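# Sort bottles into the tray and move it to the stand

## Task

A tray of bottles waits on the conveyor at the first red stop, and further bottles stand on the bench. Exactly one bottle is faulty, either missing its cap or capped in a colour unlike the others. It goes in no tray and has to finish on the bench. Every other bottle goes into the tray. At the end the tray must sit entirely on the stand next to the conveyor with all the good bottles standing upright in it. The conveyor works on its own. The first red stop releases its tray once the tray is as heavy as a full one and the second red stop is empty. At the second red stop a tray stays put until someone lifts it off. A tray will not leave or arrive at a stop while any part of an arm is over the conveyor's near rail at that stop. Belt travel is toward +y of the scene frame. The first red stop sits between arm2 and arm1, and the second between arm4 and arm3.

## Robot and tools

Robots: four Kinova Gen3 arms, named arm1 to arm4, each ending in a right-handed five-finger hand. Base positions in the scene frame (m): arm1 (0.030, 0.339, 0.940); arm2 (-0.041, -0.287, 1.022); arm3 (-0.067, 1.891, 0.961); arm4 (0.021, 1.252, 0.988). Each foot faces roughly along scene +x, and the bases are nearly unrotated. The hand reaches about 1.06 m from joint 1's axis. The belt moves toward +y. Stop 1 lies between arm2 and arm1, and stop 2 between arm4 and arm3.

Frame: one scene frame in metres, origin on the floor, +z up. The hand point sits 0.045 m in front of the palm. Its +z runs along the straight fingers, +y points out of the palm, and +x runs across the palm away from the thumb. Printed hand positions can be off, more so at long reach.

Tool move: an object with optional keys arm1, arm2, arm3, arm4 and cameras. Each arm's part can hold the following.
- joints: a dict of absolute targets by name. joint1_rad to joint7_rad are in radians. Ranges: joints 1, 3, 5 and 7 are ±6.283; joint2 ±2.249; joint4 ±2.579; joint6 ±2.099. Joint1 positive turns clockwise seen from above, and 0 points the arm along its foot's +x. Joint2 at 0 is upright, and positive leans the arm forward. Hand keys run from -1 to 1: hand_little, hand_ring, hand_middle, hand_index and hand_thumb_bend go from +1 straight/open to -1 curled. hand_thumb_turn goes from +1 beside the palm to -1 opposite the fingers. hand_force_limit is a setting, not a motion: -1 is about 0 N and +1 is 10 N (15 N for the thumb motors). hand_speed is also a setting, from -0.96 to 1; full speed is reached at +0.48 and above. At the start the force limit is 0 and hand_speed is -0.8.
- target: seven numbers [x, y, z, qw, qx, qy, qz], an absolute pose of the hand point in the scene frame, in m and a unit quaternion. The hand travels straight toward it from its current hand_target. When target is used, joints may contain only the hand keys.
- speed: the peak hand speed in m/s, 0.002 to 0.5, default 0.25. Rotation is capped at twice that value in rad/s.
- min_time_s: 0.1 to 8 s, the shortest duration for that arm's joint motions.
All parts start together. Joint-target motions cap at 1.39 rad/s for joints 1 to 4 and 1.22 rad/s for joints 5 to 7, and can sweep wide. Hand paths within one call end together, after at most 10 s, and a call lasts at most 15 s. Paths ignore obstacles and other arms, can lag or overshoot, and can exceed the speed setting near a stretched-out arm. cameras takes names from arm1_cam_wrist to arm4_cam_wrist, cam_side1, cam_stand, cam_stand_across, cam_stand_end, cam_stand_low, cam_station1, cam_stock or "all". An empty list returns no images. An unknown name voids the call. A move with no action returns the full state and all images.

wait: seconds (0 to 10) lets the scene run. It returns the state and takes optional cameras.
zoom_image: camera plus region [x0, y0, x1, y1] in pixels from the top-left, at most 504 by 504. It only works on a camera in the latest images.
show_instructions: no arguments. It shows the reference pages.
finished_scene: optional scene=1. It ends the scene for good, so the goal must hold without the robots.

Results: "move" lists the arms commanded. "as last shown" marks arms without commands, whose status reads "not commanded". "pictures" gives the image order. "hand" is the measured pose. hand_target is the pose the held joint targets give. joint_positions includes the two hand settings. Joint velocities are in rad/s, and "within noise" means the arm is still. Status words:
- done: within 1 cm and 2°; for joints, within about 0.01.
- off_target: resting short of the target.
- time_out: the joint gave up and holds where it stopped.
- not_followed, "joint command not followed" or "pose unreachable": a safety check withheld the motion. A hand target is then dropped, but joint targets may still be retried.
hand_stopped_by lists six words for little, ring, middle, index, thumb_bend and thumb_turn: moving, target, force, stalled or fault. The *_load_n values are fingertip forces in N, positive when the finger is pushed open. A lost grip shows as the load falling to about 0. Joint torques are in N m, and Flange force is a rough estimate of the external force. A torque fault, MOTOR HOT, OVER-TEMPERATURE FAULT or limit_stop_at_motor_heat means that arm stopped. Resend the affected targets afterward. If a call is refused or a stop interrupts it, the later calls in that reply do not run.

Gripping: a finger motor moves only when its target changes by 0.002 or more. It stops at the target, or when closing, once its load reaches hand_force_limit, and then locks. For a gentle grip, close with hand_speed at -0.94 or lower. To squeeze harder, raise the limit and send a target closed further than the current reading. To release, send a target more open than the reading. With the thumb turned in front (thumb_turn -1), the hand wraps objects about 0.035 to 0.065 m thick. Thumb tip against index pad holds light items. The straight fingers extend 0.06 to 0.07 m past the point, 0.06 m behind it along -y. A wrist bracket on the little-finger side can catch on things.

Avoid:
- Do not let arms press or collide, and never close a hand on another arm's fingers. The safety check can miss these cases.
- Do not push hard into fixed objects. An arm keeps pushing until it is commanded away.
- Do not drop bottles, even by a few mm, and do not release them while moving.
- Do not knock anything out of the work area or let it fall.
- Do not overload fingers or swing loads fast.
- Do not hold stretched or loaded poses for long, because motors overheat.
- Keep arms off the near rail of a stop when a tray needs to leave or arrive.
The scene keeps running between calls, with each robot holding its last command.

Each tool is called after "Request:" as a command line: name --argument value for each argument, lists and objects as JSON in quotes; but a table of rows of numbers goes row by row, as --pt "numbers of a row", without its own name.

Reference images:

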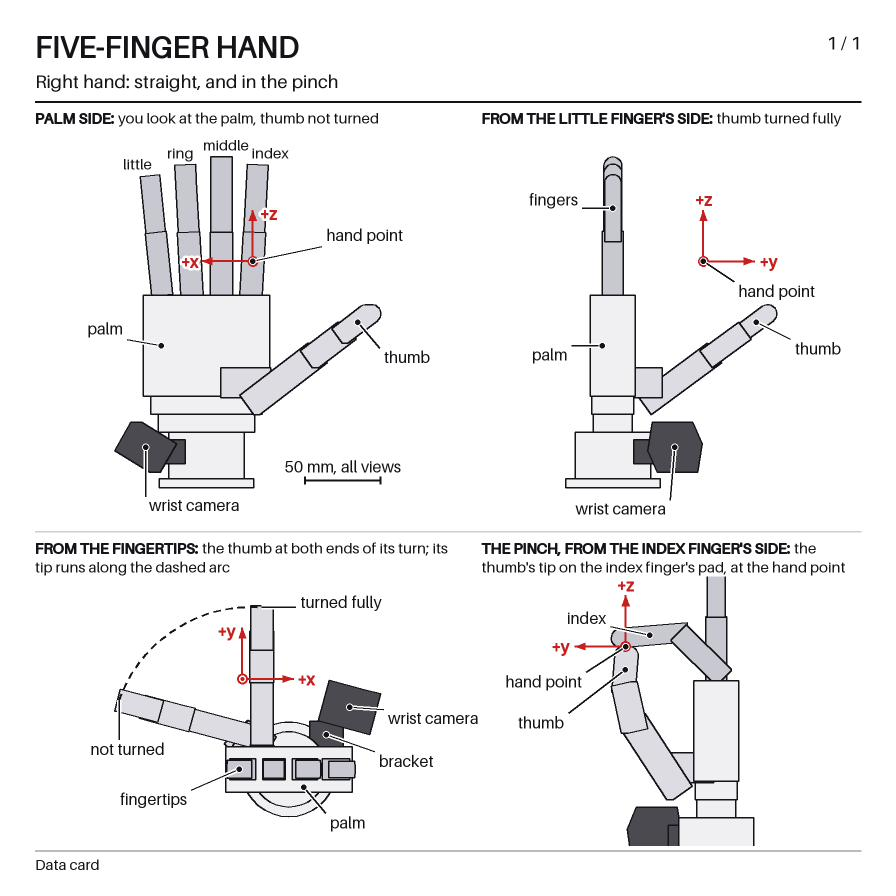

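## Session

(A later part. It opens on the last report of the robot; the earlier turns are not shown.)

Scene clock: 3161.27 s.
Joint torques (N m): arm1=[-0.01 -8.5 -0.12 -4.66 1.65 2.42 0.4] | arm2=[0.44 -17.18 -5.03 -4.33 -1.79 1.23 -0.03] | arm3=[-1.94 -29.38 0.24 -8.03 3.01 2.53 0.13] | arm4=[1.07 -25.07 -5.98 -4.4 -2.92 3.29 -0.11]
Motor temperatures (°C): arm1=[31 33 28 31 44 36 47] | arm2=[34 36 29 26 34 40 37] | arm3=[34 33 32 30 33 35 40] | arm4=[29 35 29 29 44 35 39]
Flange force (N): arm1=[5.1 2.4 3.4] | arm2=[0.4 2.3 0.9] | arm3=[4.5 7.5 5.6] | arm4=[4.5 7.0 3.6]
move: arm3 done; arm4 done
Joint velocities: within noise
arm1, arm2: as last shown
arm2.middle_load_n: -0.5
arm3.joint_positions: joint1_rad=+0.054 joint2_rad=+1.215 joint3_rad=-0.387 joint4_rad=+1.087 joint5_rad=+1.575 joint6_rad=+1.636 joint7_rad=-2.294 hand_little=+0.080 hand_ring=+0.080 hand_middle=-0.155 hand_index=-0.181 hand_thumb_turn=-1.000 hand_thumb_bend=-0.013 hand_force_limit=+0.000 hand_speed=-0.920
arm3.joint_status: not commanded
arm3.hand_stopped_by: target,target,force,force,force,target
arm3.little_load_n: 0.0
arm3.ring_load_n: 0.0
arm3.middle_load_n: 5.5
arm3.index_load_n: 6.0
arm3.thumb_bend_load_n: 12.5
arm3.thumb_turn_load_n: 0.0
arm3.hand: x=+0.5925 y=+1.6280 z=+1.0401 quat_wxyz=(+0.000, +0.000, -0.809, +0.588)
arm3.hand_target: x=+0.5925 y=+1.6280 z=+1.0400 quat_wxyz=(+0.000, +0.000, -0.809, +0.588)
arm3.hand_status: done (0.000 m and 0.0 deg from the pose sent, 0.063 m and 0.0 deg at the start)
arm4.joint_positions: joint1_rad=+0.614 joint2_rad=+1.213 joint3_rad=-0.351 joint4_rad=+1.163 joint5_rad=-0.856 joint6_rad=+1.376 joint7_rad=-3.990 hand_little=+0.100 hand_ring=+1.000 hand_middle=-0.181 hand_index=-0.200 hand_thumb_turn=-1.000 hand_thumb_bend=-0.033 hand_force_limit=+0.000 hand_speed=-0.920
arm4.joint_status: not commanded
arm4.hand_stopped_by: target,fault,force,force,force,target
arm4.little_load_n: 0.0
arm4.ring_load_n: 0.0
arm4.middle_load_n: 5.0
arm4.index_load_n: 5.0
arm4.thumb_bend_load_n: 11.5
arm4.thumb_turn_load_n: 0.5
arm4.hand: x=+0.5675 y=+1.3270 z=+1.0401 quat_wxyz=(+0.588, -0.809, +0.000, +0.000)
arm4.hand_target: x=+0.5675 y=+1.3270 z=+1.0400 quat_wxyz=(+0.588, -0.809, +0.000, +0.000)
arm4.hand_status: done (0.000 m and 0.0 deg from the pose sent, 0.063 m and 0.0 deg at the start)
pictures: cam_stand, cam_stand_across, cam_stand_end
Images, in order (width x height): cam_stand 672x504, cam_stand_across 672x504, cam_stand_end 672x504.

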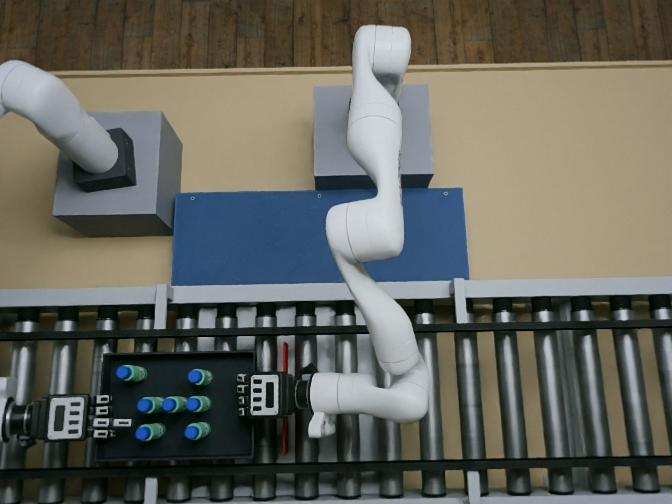

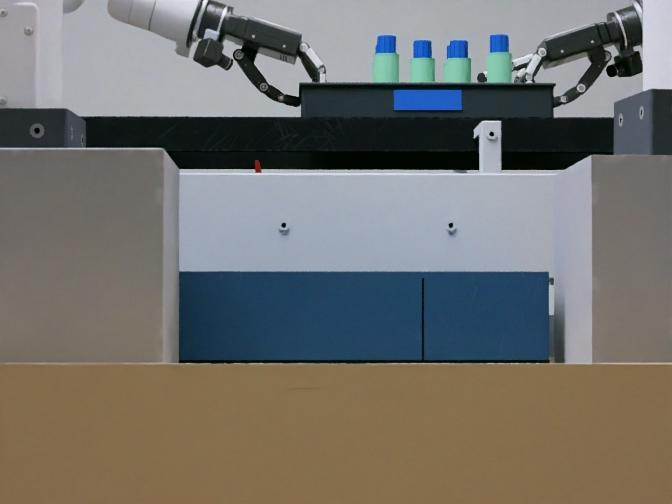

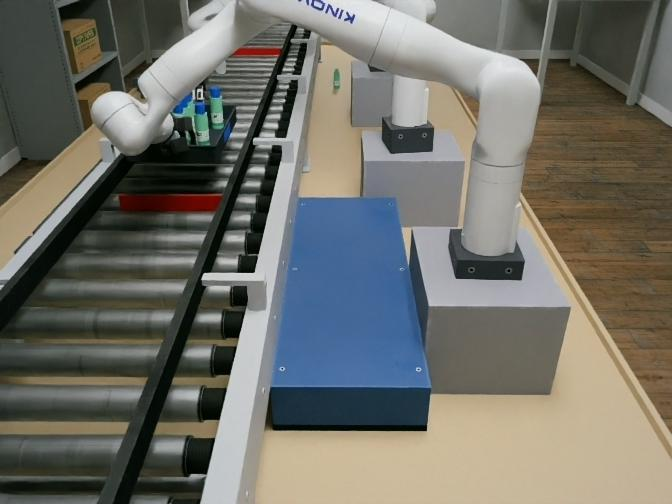

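Request:
move --arm3 '{"target":[0.5925,1.628,1.12,0,0,0.8090,-0.5878],"speed":0.05}' --arm4 '{"target":[0.5675,1.327,1.12,0.5878,-0.8090,0,0],"speed":0.05}'

Request:
move --arm3 '{"target":[0.5325,1.708,1.12,0,0,0.8090,-0.5878],"speed":0.05}' --arm4 '{"target":[0.5075,1.407,1.12,0.5878,-0.8090,0,0],"speed":0.05}' --cameras '["cam_stand_across","cam_stand_end","cam_stand"]'

Scene clock: 3206.47 s.
Joint torques (N m): arm1=[-0.07 -8.5 -0.02 -4.63 1.64 2.45 0.34] | arm2=[0.44 -17.14 -5.05 -4.37 -1.8 1.19 -0.03] | arm3=[-2.11 -28.9 -0.1 -8.66 3.26 2.03 0.14] | arm4=[1.19 -24.55 -5.53 -5.33 -3.16 3.01 -0.13]
Motor temperatures (°C): arm1=[31 33 28 31 44 36 47] | arm2=[34 36 29 26 34 40 37] | arm3=[34 33 32 30 33 35 40] | arm4=[29 34 29 29 44 35 39]
Flange force (N): arm1=[4.9 2.2 3.5] | arm2=[0.2 2.2 0.9] | arm3=[4.7 7.9 5.9] | arm4=[4.7 6.4 3.8]
move: arm3 done; arm4 done
Joint velocities: within noise
arm1, arm2: as last shown
arm1.ring_load_n: 0.5
arm1.thumb_bend_load_n: 0.5
arm2.middle_load_n: 0.0
arm3.joint_positions: joint1_rad=+0.061 joint2_rad=+1.087 joint3_rad=-0.401 joint4_rad=+1.093 joint5_rad=+1.551 joint6_rad=+1.667 joint7_rad=-2.179 hand_little=+0.080 hand_ring=+0.080 hand_middle=-0.155 hand_index=-0.181 hand_thumb_turn=-1.000 hand_thumb_bend=-0.013 hand_force_limit=+0.000 hand_speed=-0.920
arm3.joint_status: not commanded
arm3.hand_stopped_by: target,target,force,force,force,target
arm3.little_load_n: 0.0
arm3.ring_load_n: 0.0
arm3.middle_load_n: 6.0
arm3.index_load_n: 6.0
arm3.thumb_bend_load_n: 12.0
arm3.thumb_turn_load_n: 0.0
arm3.hand: x=+0.5925 y=+1.6280 z=+1.1201 quat_wxyz=(+0.000, +0.000, -0.809, +0.588)
arm3.hand_target: x=+0.5925 y=+1.6280 z=+1.1200 quat_wxyz=(+0.000, +0.000, -0.809, +0.588)
arm3.hand_status: done (0.000 m and 0.0 deg from the pose sent, 0.080 m and 0.0 deg at the start)
arm4.joint_positions: joint1_rad=+0.620 joint2_rad=+1.075 joint3_rad=-0.364 joint4_rad=+1.186 joint5_rad=-0.874 joint6_rad=+1.427 joint7_rad=-4.091 hand_little=+0.100 hand_ring=+1.000 hand_middle=-0.181 hand_index=-0.200 hand_thumb_turn=-1.000 hand_thumb_bend=-0.033 hand_force_limit=+0.000 hand_speed=-0.920
arm4.joint_status: not commanded
arm4.hand_stopped_by: target,fault,force,force,force,target
arm4.little_load_n: 0.0
arm4.ring_load_n: 0.0
arm4.middle_load_n: 5.5
arm4.index_load_n: 5.0
arm4.thumb_bend_load_n: 11.5
arm4.thumb_turn_load_n: 1.0
arm4.hand: x=+0.5675 y=+1.3270 z=+1.1201 quat_wxyz=(+0.588, -0.809, +0.000, +0.000)
arm4.hand_target: x=+0.5675 y=+1.3270 z=+1.1200 quat_wxyz=(+0.588, -0.809, +0.000, +0.000)
arm4.hand_status: done (0.000 m and 0.0 deg from the pose sent, 0.080 m and 0.0 deg at the start)
pictures: none

Scene clock: 3208.97 s.
Joint torques (N m): arm1=[-0.06 -8.57 -0.1 -4.59 1.58 2.43 0.33] | arm2=[0.44 -17.2 -5.07 -4.38 -1.8 1.2 -0.01] | arm3=[-2.07 -26.31 -0.95 -7.17 2.76 2.7 0.13] | arm4=[1.34 -21.56 -5.83 -4.2 -2.61 3.37 -0.17]
Motor temperatures (°C): arm1=[31 33 28 31 44 36 47] | arm2=[34 36 29 26 34 40 37] | arm3=[34 33 32 30 33 35 40] | arm4=[29 34 29 29 44 35 39]
Flange force (N): arm1=[4.5 2.2 3.5] | arm2=[0.3 2.3 0.9] | arm3=[3.4 7.6 6.5] | arm4=[4.4 6.5 4.9]
move: arm3 done; arm4 done
Joint velocities: within noise
arm1, arm2: as last shown
arm1.ring_load_n: 0.0
arm1.thumb_bend_load_n: 0.0
arm3.joint_positions: joint1_rad=-0.023 joint2_rad=+0.999 joint3_rad=-0.458 joint4_rad=+1.339 joint5_rad=+1.457 joint6_rad=+1.783 joint7_rad=-2.386 hand_little=+0.080 hand_ring=+0.080 hand_middle=-0.155 hand_index=-0.181 hand_thumb_turn=-1.000 hand_thumb_bend=-0.013 hand_force_limit=+0.000 hand_speed=-0.920
arm3.joint_status: not commanded
arm3.hand_stopped_by: target,target,force,force,force,target
arm3.little_load_n: 0.0
arm3.ring_load_n: 0.0
arm3.middle_load_n: 6.0
arm3.index_load_n: 6.0
arm3.thumb_bend_load_n: 11.5
arm3.thumb_turn_load_n: 0.0
arm3.hand: x=+0.5325 y=+1.7080 z=+1.1200 quat_wxyz=(+0.000, +0.000, -0.809, +0.588)
arm3.hand_target: x=+0.5325 y=+1.7080 z=+1.1200 quat_wxyz=(+0.000, +0.000, -0.809, +0.588)
arm3.hand_status: done (0.000 m and 0.0 deg from the pose sent, 0.100 m and 0.0 deg at the start)
arm4.joint_positions: joint1_rad=+0.589 joint2_rad=+0.954 joint3_rad=-0.429 joint4_rad=+1.542 joint5_rad=-0.966 joint6_rad=+1.198 joint7_rad=-3.941 hand_little=+0.100 hand_ring=+1.000 hand_middle=-0.181 hand_index=-0.200 hand_thumb_turn=-1.000 hand_thumb_bend=-0.033 hand_force_limit=+0.000 hand_speed=-0.920
arm4.joint_status: not commanded
arm4.hand_stopped_by: target,fault,force,force,force,target
arm4.little_load_n: 0.0
arm4.ring_load_n: 0.0
arm4.middle_load_n: 5.5
arm4.index_load_n: 5.0
arm4.thumb_bend_load_n: 11.0
arm4.thumb_turn_load_n: 1.0
arm4.hand: x=+0.5075 y=+1.4070 z=+1.1200 quat_wxyz=(+0.588, -0.809, +0.000, +0.000)
arm4.hand_target: x=+0.5075 y=+1.4070 z=+1.1200 quat_wxyz=(+0.588, -0.809, +0.000, +0.000)
arm4.hand_status: done (0.000 m and 0.0 deg from the pose sent, 0.100 m and 0.0 deg at the start)
pictures: cam_stand, cam_stand_across, cam_stand_end
Images, in order (width x height): cam_stand 672x504, cam_stand_across 672x504, cam_stand_end 672x504.

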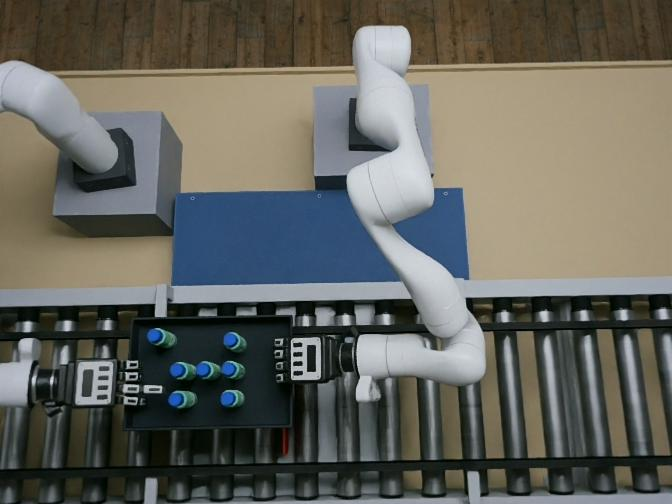

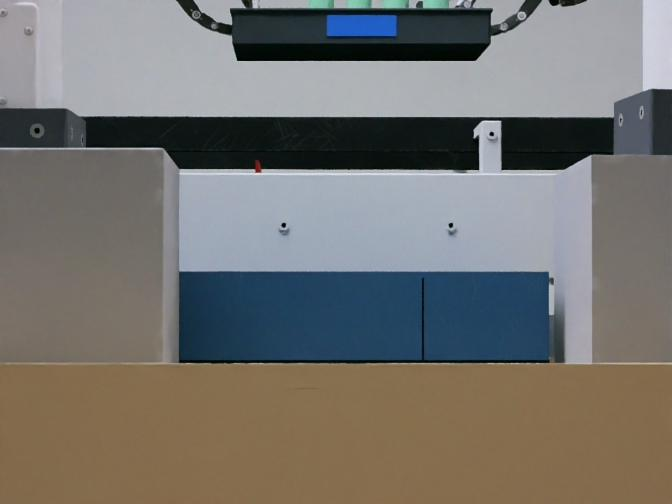

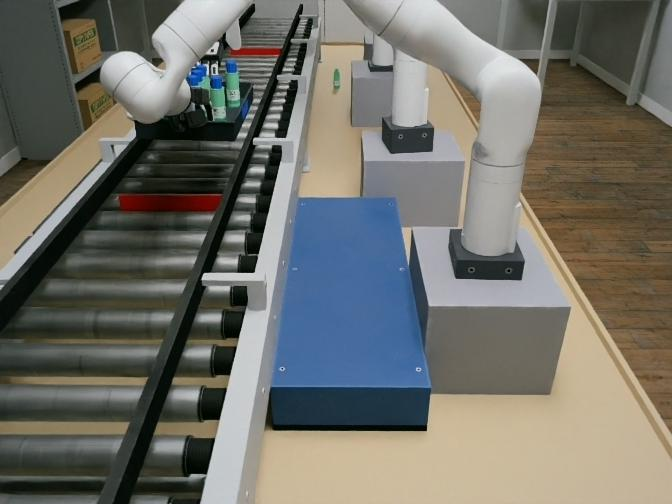

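Request:
move --arm3 '{"target":[0.3925,1.828,1.12,0,0,0.8090,-0.5878],"speed":0.06}' --arm4 '{"target":[0.3675,1.527,1.12,0.5878,-0.8090,0,0],"speed":0.06}' --cameras '["cam_stand_across","cam_stand_end","cam_stand"]'

Scene clock: 3223.00 s.
Joint torques (N m): arm1=[-0.05 -8.64 -0.05 -4.66 1.62 2.4 0.42] | arm2=[0.42 -17.16 -5.04 -4.38 -1.8 1.21 -0.04] | arm3=[-2.29 -21.34 -2.2 -4.81 1.4 3.47 0.21] | arm4=[1.23 -15.82 -5.85 -1.71 -1.17 4.06 -0.17]
Motor temperatures (°C): arm1=[31 33 28 31 44 36 47] | arm2=[34 36 29 26 34 40 37] | arm3=[34 33 32 30 33 35 40] | arm4=[29 35 29 29 44 35 39]
Flange force (N): arm1=[4.9 2.8 3.4] | arm2=[0.2 2.3 1.0] | arm3=[3.0 6.9 8.3] | arm4=[3.9 6.6 6.5]
move: arm3 done; arm4 done
Joint velocities: within noise
arm1.joint_positions: joint1_rad=-0.678 joint2_rad=+0.284 joint3_rad=-0.074 joint4_rad=+2.209 joint5_rad=+0.763 joint6_rad=+1.737 joint7_rad=-2.708 hand_little=-1.000 hand_ring=-1.000 hand_middle=+0.450 hand_index=+0.450 hand_thumb_turn=-1.000 hand_thumb_bend=+0.450 hand_force_limit=+0.000 hand_speed=-0.850
arm1.joint_status: not commanded
arm1.hand_stopped_by: target,target,target,target,target,target
arm1.little_load_n: 0.0
arm1.ring_load_n: 0.0
arm1.middle_load_n: 0.0
arm1.index_load_n: 0.0
arm1.thumb_bend_load_n: 0.0
arm1.thumb_turn_load_n: 0.0
arm1.hand: x=+0.3000 y=+0.2500 z=+1.2200 quat_wxyz=(+0.000, +0.000, -0.809, +0.588)
arm1.hand_target: x=+0.3000 y=+0.2500 z=+1.2200 quat_wxyz=(+0.000, +0.000, -0.809, +0.588)
arm1.hand_status: not commanded
arm2.joint_positions: joint1_rad=+1.137 joint2_rad=+0.861 joint3_rad=-0.668 joint4_rad=+1.634 joint5_rad=-0.491 joint6_rad=+1.580 joint7_rad=-3.988 hand_little=-1.000 hand_ring=-1.000 hand_middle=+0.450 hand_index=+0.450 hand_thumb_turn=-1.000 hand_thumb_bend=+0.450 hand_force_limit=+0.000 hand_speed=-0.850
arm2.joint_status: not commanded
arm2.hand_stopped_by: target,target,target,target,target,target
arm2.little_load_n: 0.0
arm2.ring_load_n: 0.0
arm2.middle_load_n: 0.0
arm2.index_load_n: 0.0
arm2.thumb_bend_load_n: 0.0
arm2.thumb_turn_load_n: 0.0
arm2.hand: x=+0.2500 y=-0.3800 z=+1.2200 quat_wxyz=(+0.588, -0.809, +0.000, +0.000)
arm2.hand_target: x=+0.2500 y=-0.3800 z=+1.2200 quat_wxyz=(+0.588, -0.809, +0.000, +0.000)
arm2.hand_status: not commanded
arm3.joint_positions: joint1_rad=-0.206 joint2_rad=+0.885 joint3_rad=-0.584 joint4_rad=+1.717 joint5_rad=+1.159 joint6_rad=+1.928 joint7_rad=-2.802 hand_little=+0.080 hand_ring=+0.080 hand_middle=-0.155 hand_index=-0.181 hand_thumb_turn=-1.000 hand_thumb_bend=-0.013 hand_force_limit=+0.000 hand_speed=-0.920
arm3.joint_status: not commanded
arm3.hand_stopped_by: target,target,force,force,force,target
arm3.little_load_n: 0.0
arm3.ring_load_n: 0.0
arm3.middle_load_n: 7.0
arm3.index_load_n: 6.5
arm3.thumb_bend_load_n: 10.0
arm3.thumb_turn_load_n: 0.0
arm3.hand: x=+0.3925 y=+1.8280 z=+1.1200 quat_wxyz=(+0.000, +0.000, -0.809, +0.588)
arm3.hand_target: x=+0.3925 y=+1.8280 z=+1.1200 quat_wxyz=(+0.000, +0.000, -0.809, +0.588)
arm3.hand_status: done (0.000 m and 0.0 deg from the pose sent, 0.184 m and 0.0 deg at the start)
arm4.joint_positions: joint1_rad=+0.543 joint2_rad=+0.837 joint3_rad=-0.632 joint4_rad=+2.095 joint5_rad=-1.338 joint6_rad=+0.815 joint7_rad=-3.537 hand_little=+0.100 hand_ring=+1.000 hand_middle=-0.181 hand_index=-0.200 hand_thumb_turn=-1.000 hand_thumb_bend=-0.033 hand_force_limit=+0.000 hand_speed=-0.920
arm4.joint_status: not commanded
arm4.hand_stopped_by: target,fault,force,force,force,target
arm4.little_load_n: 0.0
arm4.ring_load_n: 0.0
arm4.middle_load_n: 5.5
arm4.index_load_n: 5.5
arm4.thumb_bend_load_n: 9.5
arm4.thumb_turn_load_n: 0.5
arm4.hand: x=+0.3675 y=+1.5270 z=+1.1200 quat_wxyz=(+0.588, -0.809, +0.000, +0.000)
arm4.hand_target: x=+0.3675 y=+1.5270 z=+1.1200 quat_wxyz=(+0.588, -0.809, +0.000, +0.000)
arm4.hand_status: done (0.000 m and 0.0 deg from the pose sent, 0.184 m and 0.0 deg at the start)
pictures: cam_stand, cam_stand_across, cam_stand_end
Images, in order (width x height): cam_stand 672x504, cam_stand_across 672x504, cam_stand_end 672x504.

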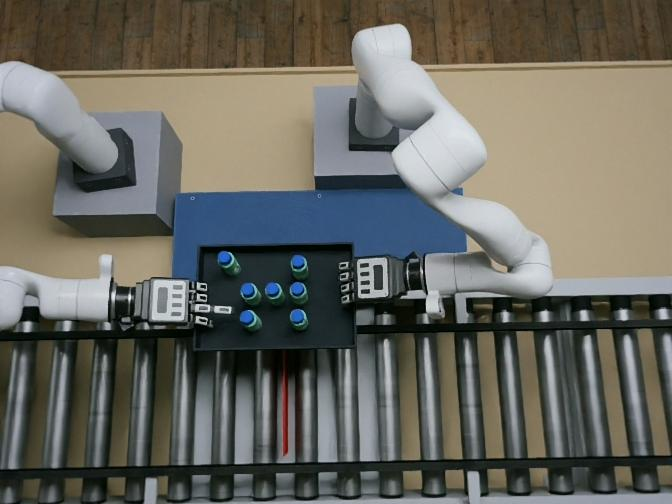

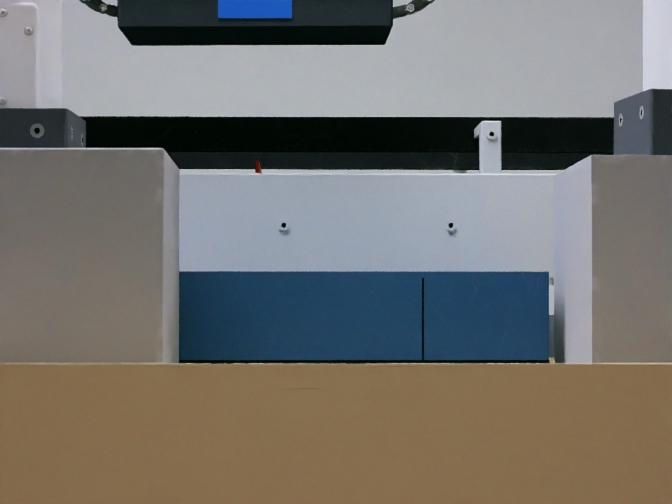

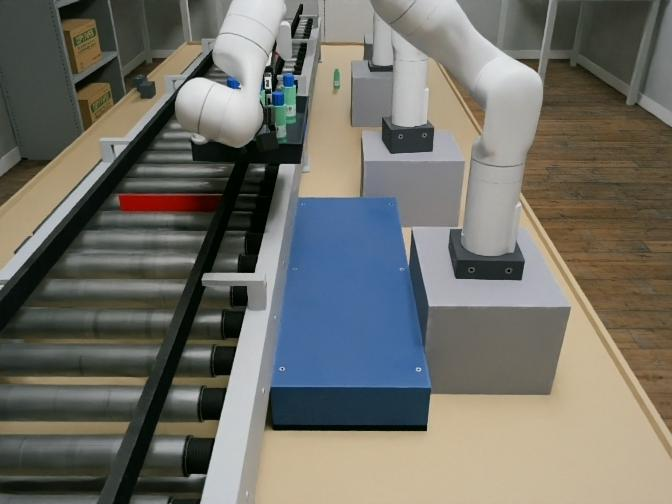

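Request:
move --arm3 '{"target":[0.3625,2.05,1.12,0,0,0.8090,-0.5878],"speed":0.06}' --arm4 '{"target":[0.3375,1.749,1.12,0.5878,-0.8090,0,0],"speed":0.06}'

Request:
move --arm3 '{"target":[0.2275,2.05,1.12,0,0,0.8090,-0.5878],"speed":0.05}' --arm4 '{"target":[0.2025,1.749,1.12,0.5878,-0.8090,0,0],"speed":0.05}' --cameras '["cam_stand_across","cam_stand_end","cam_stand","cam_stand_low"]'

Scene clock: 3253.60 s.
Joint torques (N m): arm1=[0.02 -8.62 -0.05 -4.67 1.65 2.37 0.32] | arm2=[0.42 -17.19 -4.99 -4.34 -1.75 1.21 -0.02] | arm3=[-2.87 -24.76 -1.31 -6.65 1.5 3.06 0.17] | arm4=[1.51 -18.46 -7.4 -2.88 -0.19 3.93 -0.13]
Motor temperatures (°C): arm1=[31 32 28 31 44 36 47] | arm2=[34 36 29 26 34 40 37] | arm3=[34 33 32 30 33 35 40] | arm4=[29 34 30 29 44 35 39]
Flange force (N): arm1=[4.9 2.5 3.2] | arm2=[0.4 2.2 0.9] | arm3=[2.4 6.1 10.9] | arm4=[4.2 4.5 9.8]
move: arm3 done; arm4 done
Joint velocities: within noise
arm1, arm2: as last shown
arm1.thumb_turn_load_n: 0.5
arm2.middle_load_n: -0.5
arm3.joint_positions: joint1_rad=-0.750 joint2_rad=+1.017 joint3_rad=-0.346 joint4_rad=+1.248 joint5_rad=+0.864 joint6_rad=+2.103 joint7_rad=-2.726 hand_little=+0.080 hand_ring=+0.080 hand_middle=-0.155 hand_index=-0.181 hand_thumb_turn=-1.000 hand_thumb_bend=-0.013 hand_force_limit=+0.000 hand_speed=-0.920
arm3.joint_status: not commanded
arm3.hand_stopped_by: target,target,force,force,force,target
arm3.little_load_n: 0.0
arm3.ring_load_n: 0.0
arm3.middle_load_n: 7.5
arm3.index_load_n: 7.5
arm3.thumb_bend_load_n: 8.0
arm3.thumb_turn_load_n: 0.0
arm3.hand: x=+0.3625 y=+2.0500 z=+1.1200 quat_wxyz=(+0.000, +0.000, -0.809, +0.588)
arm3.hand_target: x=+0.3625 y=+2.0500 z=+1.1200 quat_wxyz=(+0.000, +0.000, -0.809, +0.588)
arm3.hand_status: done (0.000 m and 0.0 deg from the pose sent, 0.224 m and 0.0 deg at the start; a joint's target at an end of its range on 61 of 127 steps)
arm4.joint_positions: joint1_rad=+0.040 joint2_rad=+0.923 joint3_rad=-0.763 joint4_rad=+1.989 joint5_rad=-2.070 joint6_rad=+0.553 joint7_rad=-3.147 hand_little=+0.100 hand_ring=+1.000 hand_middle=-0.181 hand_index=-0.200 hand_thumb_turn=-1.000 hand_thumb_bend=-0.033 hand_force_limit=+0.000 hand_speed=-0.920
arm4.joint_status: not commanded
arm4.hand_stopped_by: target,fault,force,force,force,target
arm4.little_load_n: 0.0
arm4.ring_load_n: 0.0
arm4.middle_load_n: 6.5
arm4.index_load_n: 6.5
arm4.thumb_bend_load_n: 8.0
arm4.thumb_turn_load_n: 1.0
arm4.hand: x=+0.3375 y=+1.7490 z=+1.1199 quat_wxyz=(+0.588, -0.809, +0.000, +0.000)
arm4.hand_target: x=+0.3375 y=+1.7490 z=+1.1200 quat_wxyz=(+0.588, -0.809, +0.000, +0.000)
arm4.hand_status: done (0.000 m and 0.0 deg from the pose sent, 0.224 m and 0.0 deg at the start)
pictures: none

Scene clock: 3256.80 s.
Joint torques (N m): arm1=[-0.07 -8.58 -0.07 -4.7 1.62 2.45 0.38] | arm2=[0.45 -17.17 -5 -4.38 -1.8 1.18 -0.01] | arm3=[-2.67 -21.1 -2.4 -5.89 0.65 3.08 0.14] | arm4=[1.23 -16.01 -5.12 -0.23 0.81 3.2 -0.15]
Motor temperatures (°C): arm1=[31 32 28 31 44 36 47] | arm2=[34 36 29 26 34 40 37] | arm3=[34 33 32 30 33 35 40] | arm4=[29 34 30 29 44 36 39]
Flange force (N): arm1=[4.9 2.6 3.7] | arm2=[0.3 2.2 0.9] | arm3=[1.5 5.2 12.5] | arm4=[3.3 4.4 12.0]
move: arm3 done; arm4 done
Joint velocities: within noise
arm1, arm2: as last shown
arm1.thumb_turn_load_n: 0.0
arm3.joint_positions: joint1_rad=-0.878 joint2_rad=+0.894 joint3_rad=-0.410 joint4_rad=+1.588 joint5_rad=+0.587 joint6_rad=+2.009 joint7_rad=-3.057 hand_little=+0.080 hand_ring=+0.080 hand_middle=-0.155 hand_index=-0.181 hand_thumb_turn=-1.000 hand_thumb_bend=-0.013 hand_force_limit=+0.000 hand_speed=-0.920
arm3.joint_status: not commanded
arm3.hand_stopped_by: target,target,force,force,force,target
arm3.little_load_n: 0.5
arm3.ring_load_n: 0.5
arm3.middle_load_n: 8.5
arm3.index_load_n: 8.0
arm3.thumb_bend_load_n: 7.5
arm3.thumb_turn_load_n: 0.0
arm3.hand: x=+0.2275 y=+2.0500 z=+1.1200 quat_wxyz=(+0.000, +0.000, -0.809, +0.588)
arm3.hand_target: x=+0.2275 y=+2.0500 z=+1.1200 quat_wxyz=(+0.000, +0.000, -0.809, +0.588)
arm3.hand_status: done (0.000 m and 0.0 deg from the pose sent, 0.135 m and 0.0 deg at the start)
arm4.joint_positions: joint1_rad=-0.248 joint2_rad=+0.818 joint3_rad=-0.667 joint4_rad=+2.338 joint5_rad=-2.616 joint6_rad=+0.887 joint7_rad=-2.760 hand_little=+0.100 hand_ring=+1.000 hand_middle=-0.181 hand_index=-0.200 hand_thumb_turn=-1.000 hand_thumb_bend=-0.033 hand_force_limit=+0.000 hand_speed=-0.920
arm4.joint_status: not commanded
arm4.hand_stopped_by: target,fault,force,force,force,target
arm4.little_load_n: 0.0
arm4.ring_load_n: 0.0
arm4.middle_load_n: 7.0
arm4.index_load_n: 7.0
arm4.thumb_bend_load_n: 7.5
arm4.thumb_turn_load_n: 0.5
arm4.hand: x=+0.2025 y=+1.7490 z=+1.1200 quat_wxyz=(+0.588, -0.809, +0.000, +0.000)
arm4.hand_target: x=+0.2025 y=+1.7490 z=+1.1200 quat_wxyz=(+0.588, -0.809, +0.000, +0.000)
arm4.hand_status: done (0.000 m and 0.0 deg from the pose sent, 0.135 m and 0.0 deg at the start)
pictures: cam_stand, cam_stand_across, cam_stand_end, cam_stand_low
Images, in order (width x height): cam_stand 672x504, cam_stand_across 672x504, cam_stand_end 672x504, cam_stand_low 672x504.

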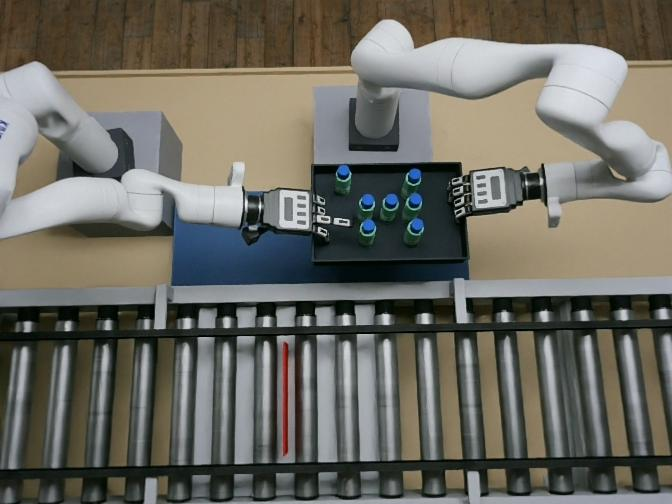

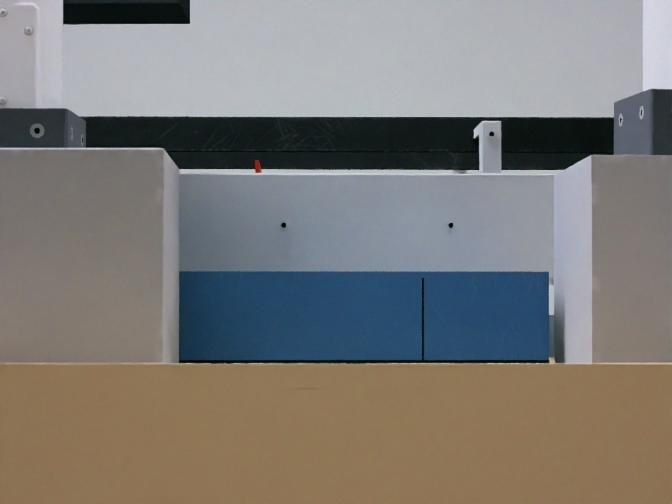

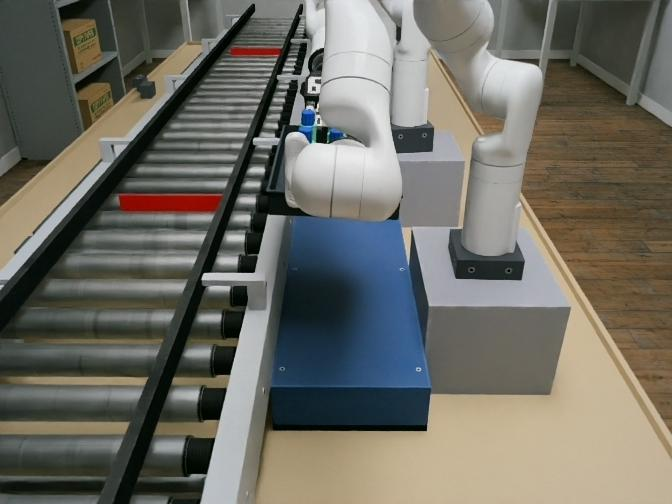

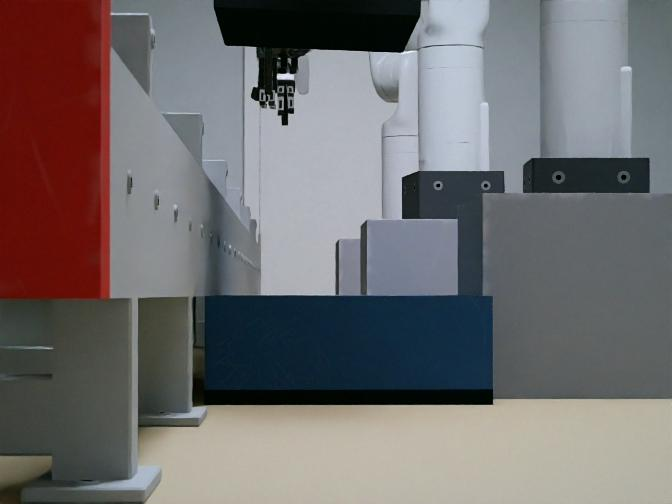

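Request:
zoom_image --camera "cam_stand_low" --region '[180, 0, 520, 140]'

Request:
zoom_image --camera "cam_stand" --region '[240, 140, 540, 320]'

Scaled by 1.482 from the camera's image (finer frame: 960x720).

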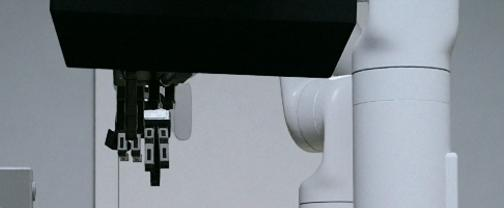

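Scaled by 1.680 from the camera's image (finer frame: 960x720).

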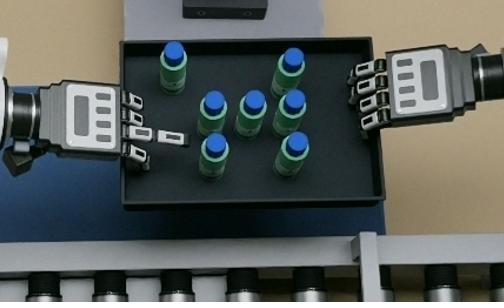

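Request:
move --arm3 '{"target":[0.2075,2.048,1.115,0,0,0.8090,-0.5878],"speed":0.03}' --arm4 '{"target":[0.1825,1.749,1.115,0.5878,-0.8090,0,0],"speed":0.03}' --cameras '["cam_stand_end","cam_stand","cam_stand_low"]'

Request:
zoom_image --camera "cam_stand_low" --region '[180, 0, 520, 140]'

Request:
zoom_image --camera "cam_stand" --region '[240, 120, 540, 320]'

Scene clock: 3395.97 s.
Joint torques (N m): arm1=[-0.05 -8.46 0.03 -4.59 1.62 2.39 0.36] | arm2=[0.46 -17.21 -5.05 -4.42 -1.77 1.19 -0.02] | arm3=[-0.12 -19.66 -0.41 -2.55 0.33 4.67 0.1] | arm4=[-0.48 -16.38 -6.95 -2.96 1.26 4.58 -0.16]
Motor temperatures (°C): arm1=[31 32 28 31 44 35 47] | arm2=[34 36 29 26 34 40 37] | arm3=[34 33 32 30 33 35 40] | arm4=[29 34 30 29 43 36 39]
Flange force (N): arm1=[4.9 2.1 3.3] | arm2=[0.2 2.3 1.0] | arm3=[1.1 8.1 3.9] | arm4=[4.1 6.5 3.4]
move: arm3 done; arm4 done
Joint velocities: within noise
arm1, arm2: as last shown
arm1.little_load_n: 0.5
arm1.thumb_bend_load_n: 0.5
arm2.middle_load_n: 0.0
arm3.joint_positions: joint1_rad=-0.902 joint2_rad=+0.888 joint3_rad=-0.418 joint4_rad=+1.634 joint5_rad=+0.547 joint6_rad=+1.981 joint7_rad=-3.106 hand_little=+0.080 hand_ring=+0.080 hand_middle=-0.155 hand_index=-0.181 hand_thumb_turn=-1.000 hand_thumb_bend=-0.013 hand_force_limit=+0.000 hand_speed=-0.920
arm3.joint_status: not commanded
arm3.hand_stopped_by: target,target,force,force,force,target
arm3.little_load_n: 0.0
arm3.ring_load_n: 0.0
arm3.middle_load_n: 6.0
arm3.index_load_n: 5.5
arm3.thumb_bend_load_n: 12.0
arm3.thumb_turn_load_n: 0.0
arm3.hand: x=+0.2075 y=+2.0480 z=+1.1150 quat_wxyz=(+0.000, +0.000, -0.809, +0.588)
arm3.hand_target: x=+0.2075 y=+2.0480 z=+1.1150 quat_wxyz=(+0.000, +0.000, -0.809, +0.588)
arm3.hand_status: done (0.000 m and 0.0 deg from the pose sent, 0.021 m and 0.0 deg at the start)
arm4.joint_positions: joint1_rad=-0.306 joint2_rad=+0.831 joint3_rad=-0.658 joint4_rad=+2.382 joint5_rad=-2.687 joint6_rad=+0.956 joint7_rad=-2.709 hand_little=+0.100 hand_ring=+1.000 hand_middle=-0.181 hand_index=-0.200 hand_thumb_turn=-1.000 hand_thumb_bend=-0.033 hand_force_limit=+0.000 hand_speed=-0.920
arm4.joint_status: not commanded
arm4.hand_stopped_by: target,fault,force,force,force,target
arm4.little_load_n: 0.0
arm4.ring_load_n: 0.0
arm4.middle_load_n: 6.0
arm4.index_load_n: 5.5
arm4.thumb_bend_load_n: 8.5
arm4.thumb_turn_load_n: 1.5
arm4.hand: x=+0.1825 y=+1.7490 z=+1.1150 quat_wxyz=(+0.588, -0.809, +0.000, +0.000)
arm4.hand_target: x=+0.1825 y=+1.7490 z=+1.1150 quat_wxyz=(+0.588, -0.809, +0.000, +0.000)
arm4.hand_status: done (0.000 m and 0.0 deg from the pose sent, 0.021 m and 0.0 deg at the start)
pictures: cam_stand, cam_stand_end, cam_stand_low
Images, in order (width x height): cam_stand 672x504, cam_stand_end 672x504, cam_stand_low 672x504.

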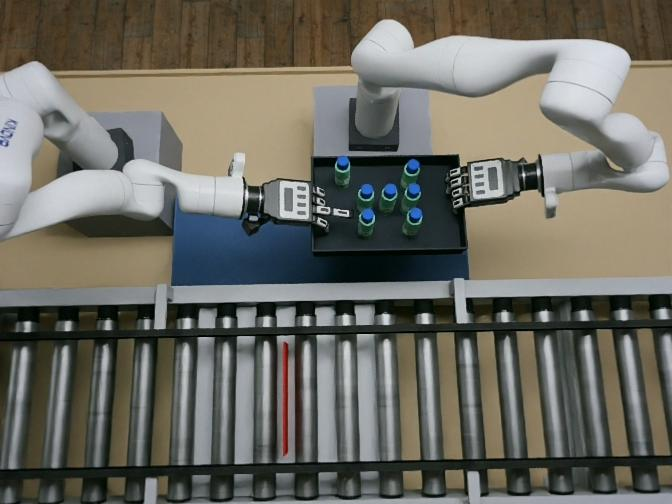

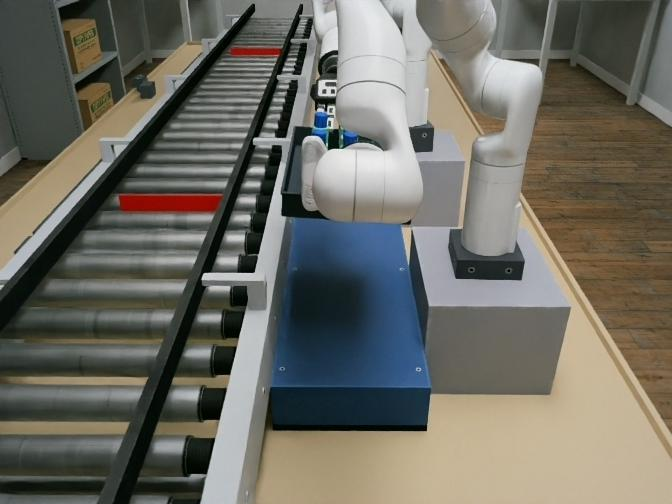

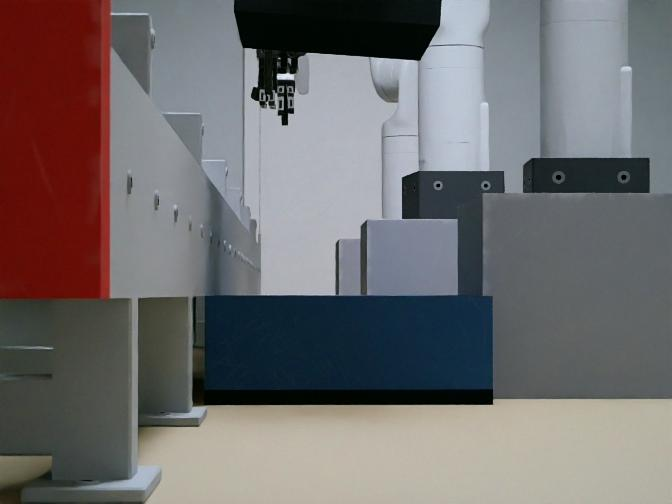

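Scaled by 1.482 from the camera's image (finer frame: 960x720).

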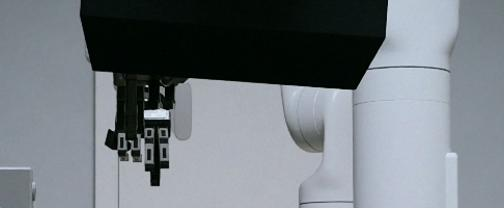

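Scaled by 1.680 from the camera's image (finer frame: 960x720).

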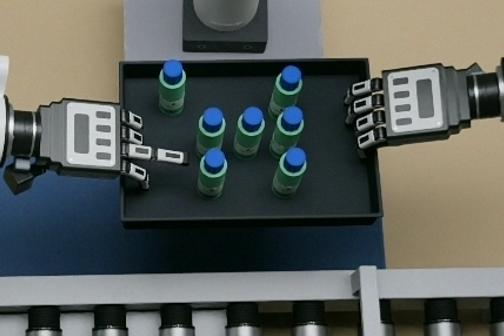

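Request:
move --arm3 '{"joints":{"hand_force_limit":0.6,"hand_speed":-0.93,"hand_index":-0.7,"hand_middle":-0.7,"hand_thumb_bend":-0.6}}' --arm4 '{"joints":{"hand_force_limit":0.6,"hand_speed":-0.93,"hand_index":-0.7,"hand_middle":-0.7,"hand_thumb_bend":-0.6}}' --cameras '["cam_stand_low","arm3_cam_wrist","arm4_cam_wrist"]'

Request:
zoom_image --camera "cam_stand_low" --region '[200, 0, 460, 100]'

Scene clock: 3420.07 s.
Joint torques (N m): arm1=[0.09 -8.49 -0.14 -4.7 1.59 2.39 0.38] | arm2=[0.46 -17.23 -5.04 -4.36 -1.81 1.17 -0.01] | arm3=[-0.62 -19.79 -0.79 -3.23 0.41 4.34 0.11] | arm4=[-0.16 -16.22 -6.56 -2.28 1.2 4.15 -0.17]
Motor temperatures (°C): arm1=[31 32 28 31 44 35 47] | arm2=[34 36 29 26 34 40 37] | arm3=[34 32 32 30 33 35 40] | arm4=[29 34 30 29 43 36 39]
Flange force (N): arm1=[5.2 2.3 3.4] | arm2=[0.4 2.4 0.8] | arm3=[1.4 7.3 5.8] | arm4=[3.6 6.3 5.0]
move: arm3 off_target; arm4 off_target
Joint velocities: within noise
arm1, arm2: as last shown
arm1.little_load_n: 0.0
arm1.ring_load_n: 0.5
arm1.index_load_n: -0.5
arm1.thumb_bend_load_n: 0.0
arm3.joint_positions: joint1_rad=-0.902 joint2_rad=+0.888 joint3_rad=-0.418 joint4_rad=+1.634 joint5_rad=+0.547 joint6_rad=+1.981 joint7_rad=-3.106 hand_little=+0.080 hand_ring=+0.080 hand_middle=-0.166 hand_index=-0.192 hand_thumb_turn=-1.000 hand_thumb_bend=-0.013 hand_force_limit=+0.600 hand_speed=-0.930
arm3.joint_status: hand_middle off_target (ended at -0.166, target -0.700); hand_index off_target (ended at -0.192, target -0.700); hand_thumb_bend off_target (ended at -0.013, target -0.600); the others done
arm3.hand_stopped_by: target,target,force,force,force,target
arm3.little_load_n: 0.0
arm3.ring_load_n: 0.0
arm3.middle_load_n: 9.0
arm3.index_load_n: 8.0
arm3.thumb_bend_load_n: 12.0
arm3.thumb_turn_load_n: 0.0
arm3.hand: x=+0.2075 y=+2.0480 z=+1.1150 quat_wxyz=(+0.000, +0.000, -0.809, +0.588)
arm3.hand_target: x=+0.2075 y=+2.0480 z=+1.1150 quat_wxyz=(+0.000, +0.000, -0.809, +0.588)
arm3.hand_status: not commanded
arm4.joint_positions: joint1_rad=-0.306 joint2_rad=+0.831 joint3_rad=-0.658 joint4_rad=+2.382 joint5_rad=-2.687 joint6_rad=+0.956 joint7_rad=-2.709 hand_little=+0.100 hand_ring=+1.000 hand_middle=-0.198 hand_index=-0.217 hand_thumb_turn=-1.000 hand_thumb_bend=-0.061 hand_force_limit=+0.600 hand_speed=-0.930
arm4.joint_status: hand_middle off_target (ended at -0.198, target -0.700); hand_index off_target (ended at -0.217, target -0.700); hand_thumb_bend off_target (ended at -0.061, target -0.600); the others done
arm4.hand_stopped_by: target,fault,force,force,force,target
arm4.little_load_n: 0.0
arm4.ring_load_n: 0.0
arm4.middle_load_n: 8.0
arm4.index_load_n: 8.5
arm4.thumb_bend_load_n: 11.5
arm4.thumb_turn_load_n: 1.5
arm4.hand: x=+0.1825 y=+1.7490 z=+1.1150 quat_wxyz=(+0.588, -0.809, +0.000, +0.000)
arm4.hand_target: x=+0.1825 y=+1.7490 z=+1.1150 quat_wxyz=(+0.588, -0.809, +0.000, +0.000)
arm4.hand_status: not commanded
pictures: arm3_cam_wrist, arm4_cam_wrist, cam_stand_low
Images, in order (width x height): arm3_cam_wrist 672x504, arm4_cam_wrist 672x504, cam_stand_low 672x504.

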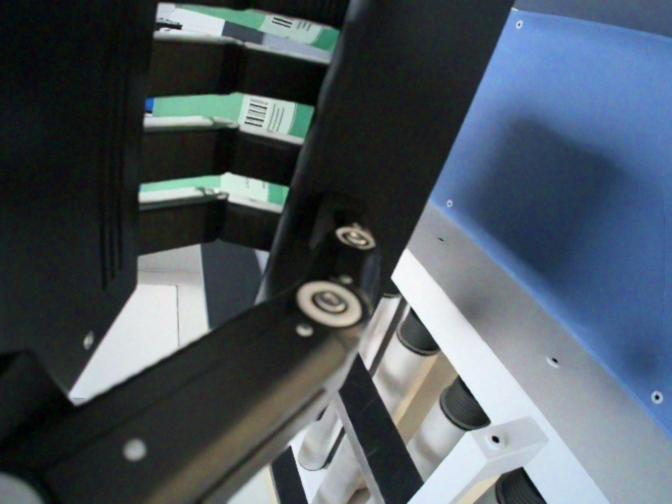

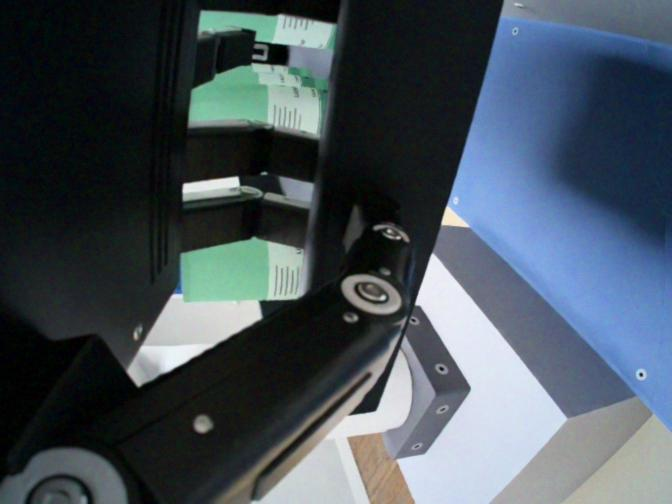

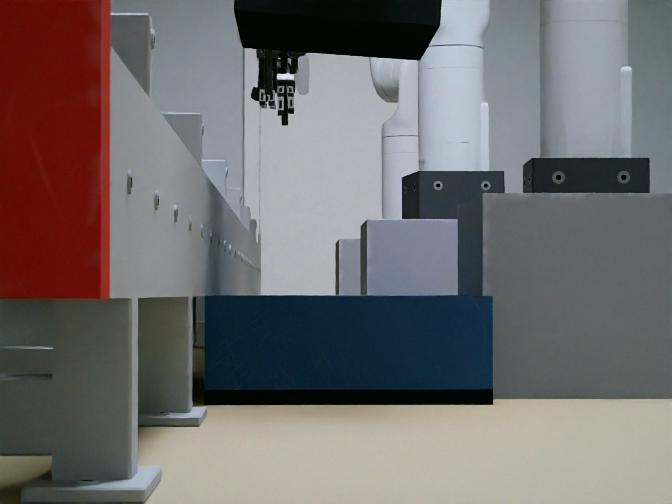

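Scaled by 1.938 from the camera's image (finer frame: 960x720).

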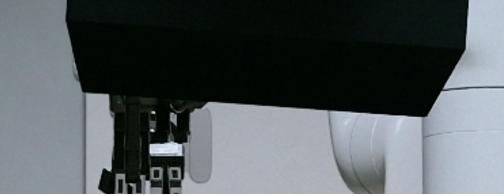

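Request:
move --arm3 '{"target":[0.2075,2.048,1.10,-0.0261,-0.0190,0.8086,-0.5875],"speed":0.03}' --arm4 '{"target":[0.1825,1.749,1.10,0.5875,-0.8086,0.0190,0.0261],"speed":0.03}' --cameras '["cam_stand_low","cam_stand"]'

Request:
zoom_image --camera "cam_stand_low" --region '[200, 0, 460, 100]'

Scene clock: 3444.07 s.
Joint torques (N m): arm1=[-0.16 -8.67 -0.05 -4.59 1.56 2.4 0.35] | arm2=[0.4 -17.19 -5.02 -4.32 -1.8 1.21 -0.04] | arm3=[-0.33 -20.06 -0.72 -2.78 0.28 4.46 0.19] | arm4=[-0.33 -16.48 -7.26 -1.8 1.32 4.21 -0.12]
Motor temperatures (°C): arm1=[31 32 28 31 44 35 47] | arm2=[34 36 29 26 34 40 37] | arm3=[34 32 32 30 33 35 40] | arm4=[29 34 30 29 43 36 39]
Flange force (N): arm1=[4.2 2.5 3.5] | arm2=[0.3 2.3 0.8] | arm3=[0.9 7.7 4.8] | arm4=[4.5 6.2 4.2]
move: arm3 done; arm4 done
Joint velocities: within noise
arm1, arm2: as last shown
arm1.ring_load_n: 0.0
arm1.index_load_n: 0.0
arm2.index_load_n: -0.5
arm3.joint_positions: joint1_rad=-0.880 joint2_rad=+0.923 joint3_rad=-0.428 joint4_rad=+1.617 joint5_rad=+0.554 joint6_rad=+1.974 joint7_rad=-3.055 hand_little=+0.080 hand_ring=+0.080 hand_middle=-0.166 hand_index=-0.192 hand_thumb_turn=-1.000 hand_thumb_bend=-0.013 hand_force_limit=+0.600 hand_speed=-0.930
arm3.joint_status: not commanded
arm3.hand_stopped_by: target,target,force,force,force,target
arm3.little_load_n: 0.0
arm3.ring_load_n: 0.0
arm3.middle_load_n: 8.5
arm3.index_load_n: 7.5
arm3.thumb_bend_load_n: 12.0
arm3.thumb_turn_load_n: 0.0
arm3.hand: x=+0.2075 y=+2.0480 z=+1.1000 quat_wxyz=(+0.026, +0.019, -0.809, +0.587)
arm3.hand_target: x=+0.2075 y=+2.0480 z=+1.1000 quat_wxyz=(+0.026, +0.019, -0.809, +0.587)
arm3.hand_status: done (0.000 m and 0.0 deg from the pose sent, 0.015 m and 3.7 deg at the start)
arm4.joint_positions: joint1_rad=-0.275 joint2_rad=+0.897 joint3_rad=-0.661 joint4_rad=+2.359 joint5_rad=-2.635 joint6_rad=+0.947 joint7_rad=-2.742 hand_little=+0.100 hand_ring=+1.000 hand_middle=-0.198 hand_index=-0.217 hand_thumb_turn=-1.000 hand_thumb_bend=-0.061 hand_force_limit=+0.600 hand_speed=-0.930
arm4.joint_status: not commanded
arm4.hand_stopped_by: target,fault,force,force,force,target
arm4.little_load_n: 0.0
arm4.ring_load_n: 0.0
arm4.middle_load_n: 8.0
arm4.index_load_n: 8.0
arm4.thumb_bend_load_n: 12.0
arm4.thumb_turn_load_n: 1.5
arm4.hand: x=+0.1825 y=+1.7490 z=+1.1000 quat_wxyz=(+0.587, -0.809, +0.019, +0.026)
arm4.hand_target: x=+0.1825 y=+1.7490 z=+1.1000 quat_wxyz=(+0.587, -0.809, +0.019, +0.026)
arm4.hand_status: done (0.000 m and 0.0 deg from the pose sent, 0.015 m and 3.7 deg at the start)
pictures: cam_stand, cam_stand_low
Images, in order (width x height): cam_stand 672x504, cam_stand_low 672x504.

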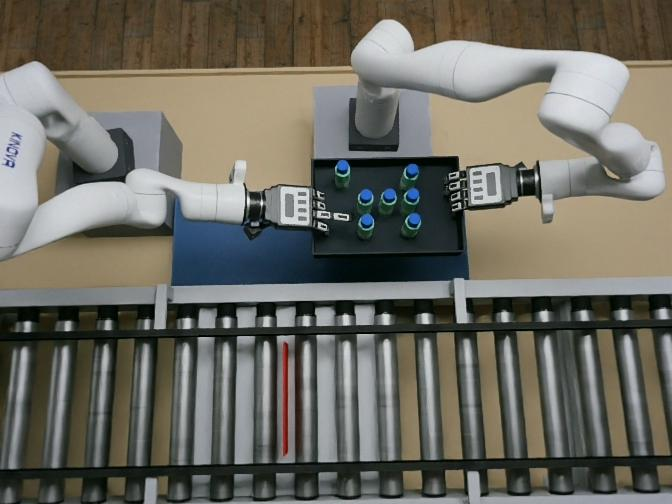

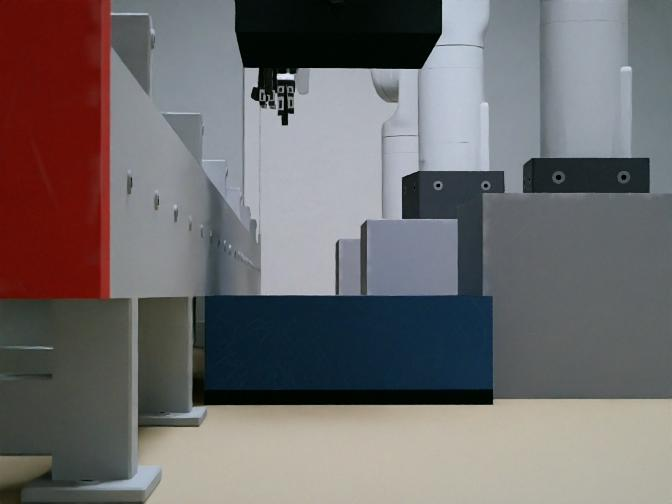

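Scaled by 1.938 from the camera's image (finer frame: 960x720).

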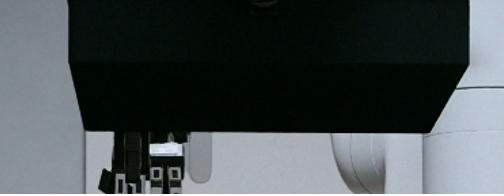

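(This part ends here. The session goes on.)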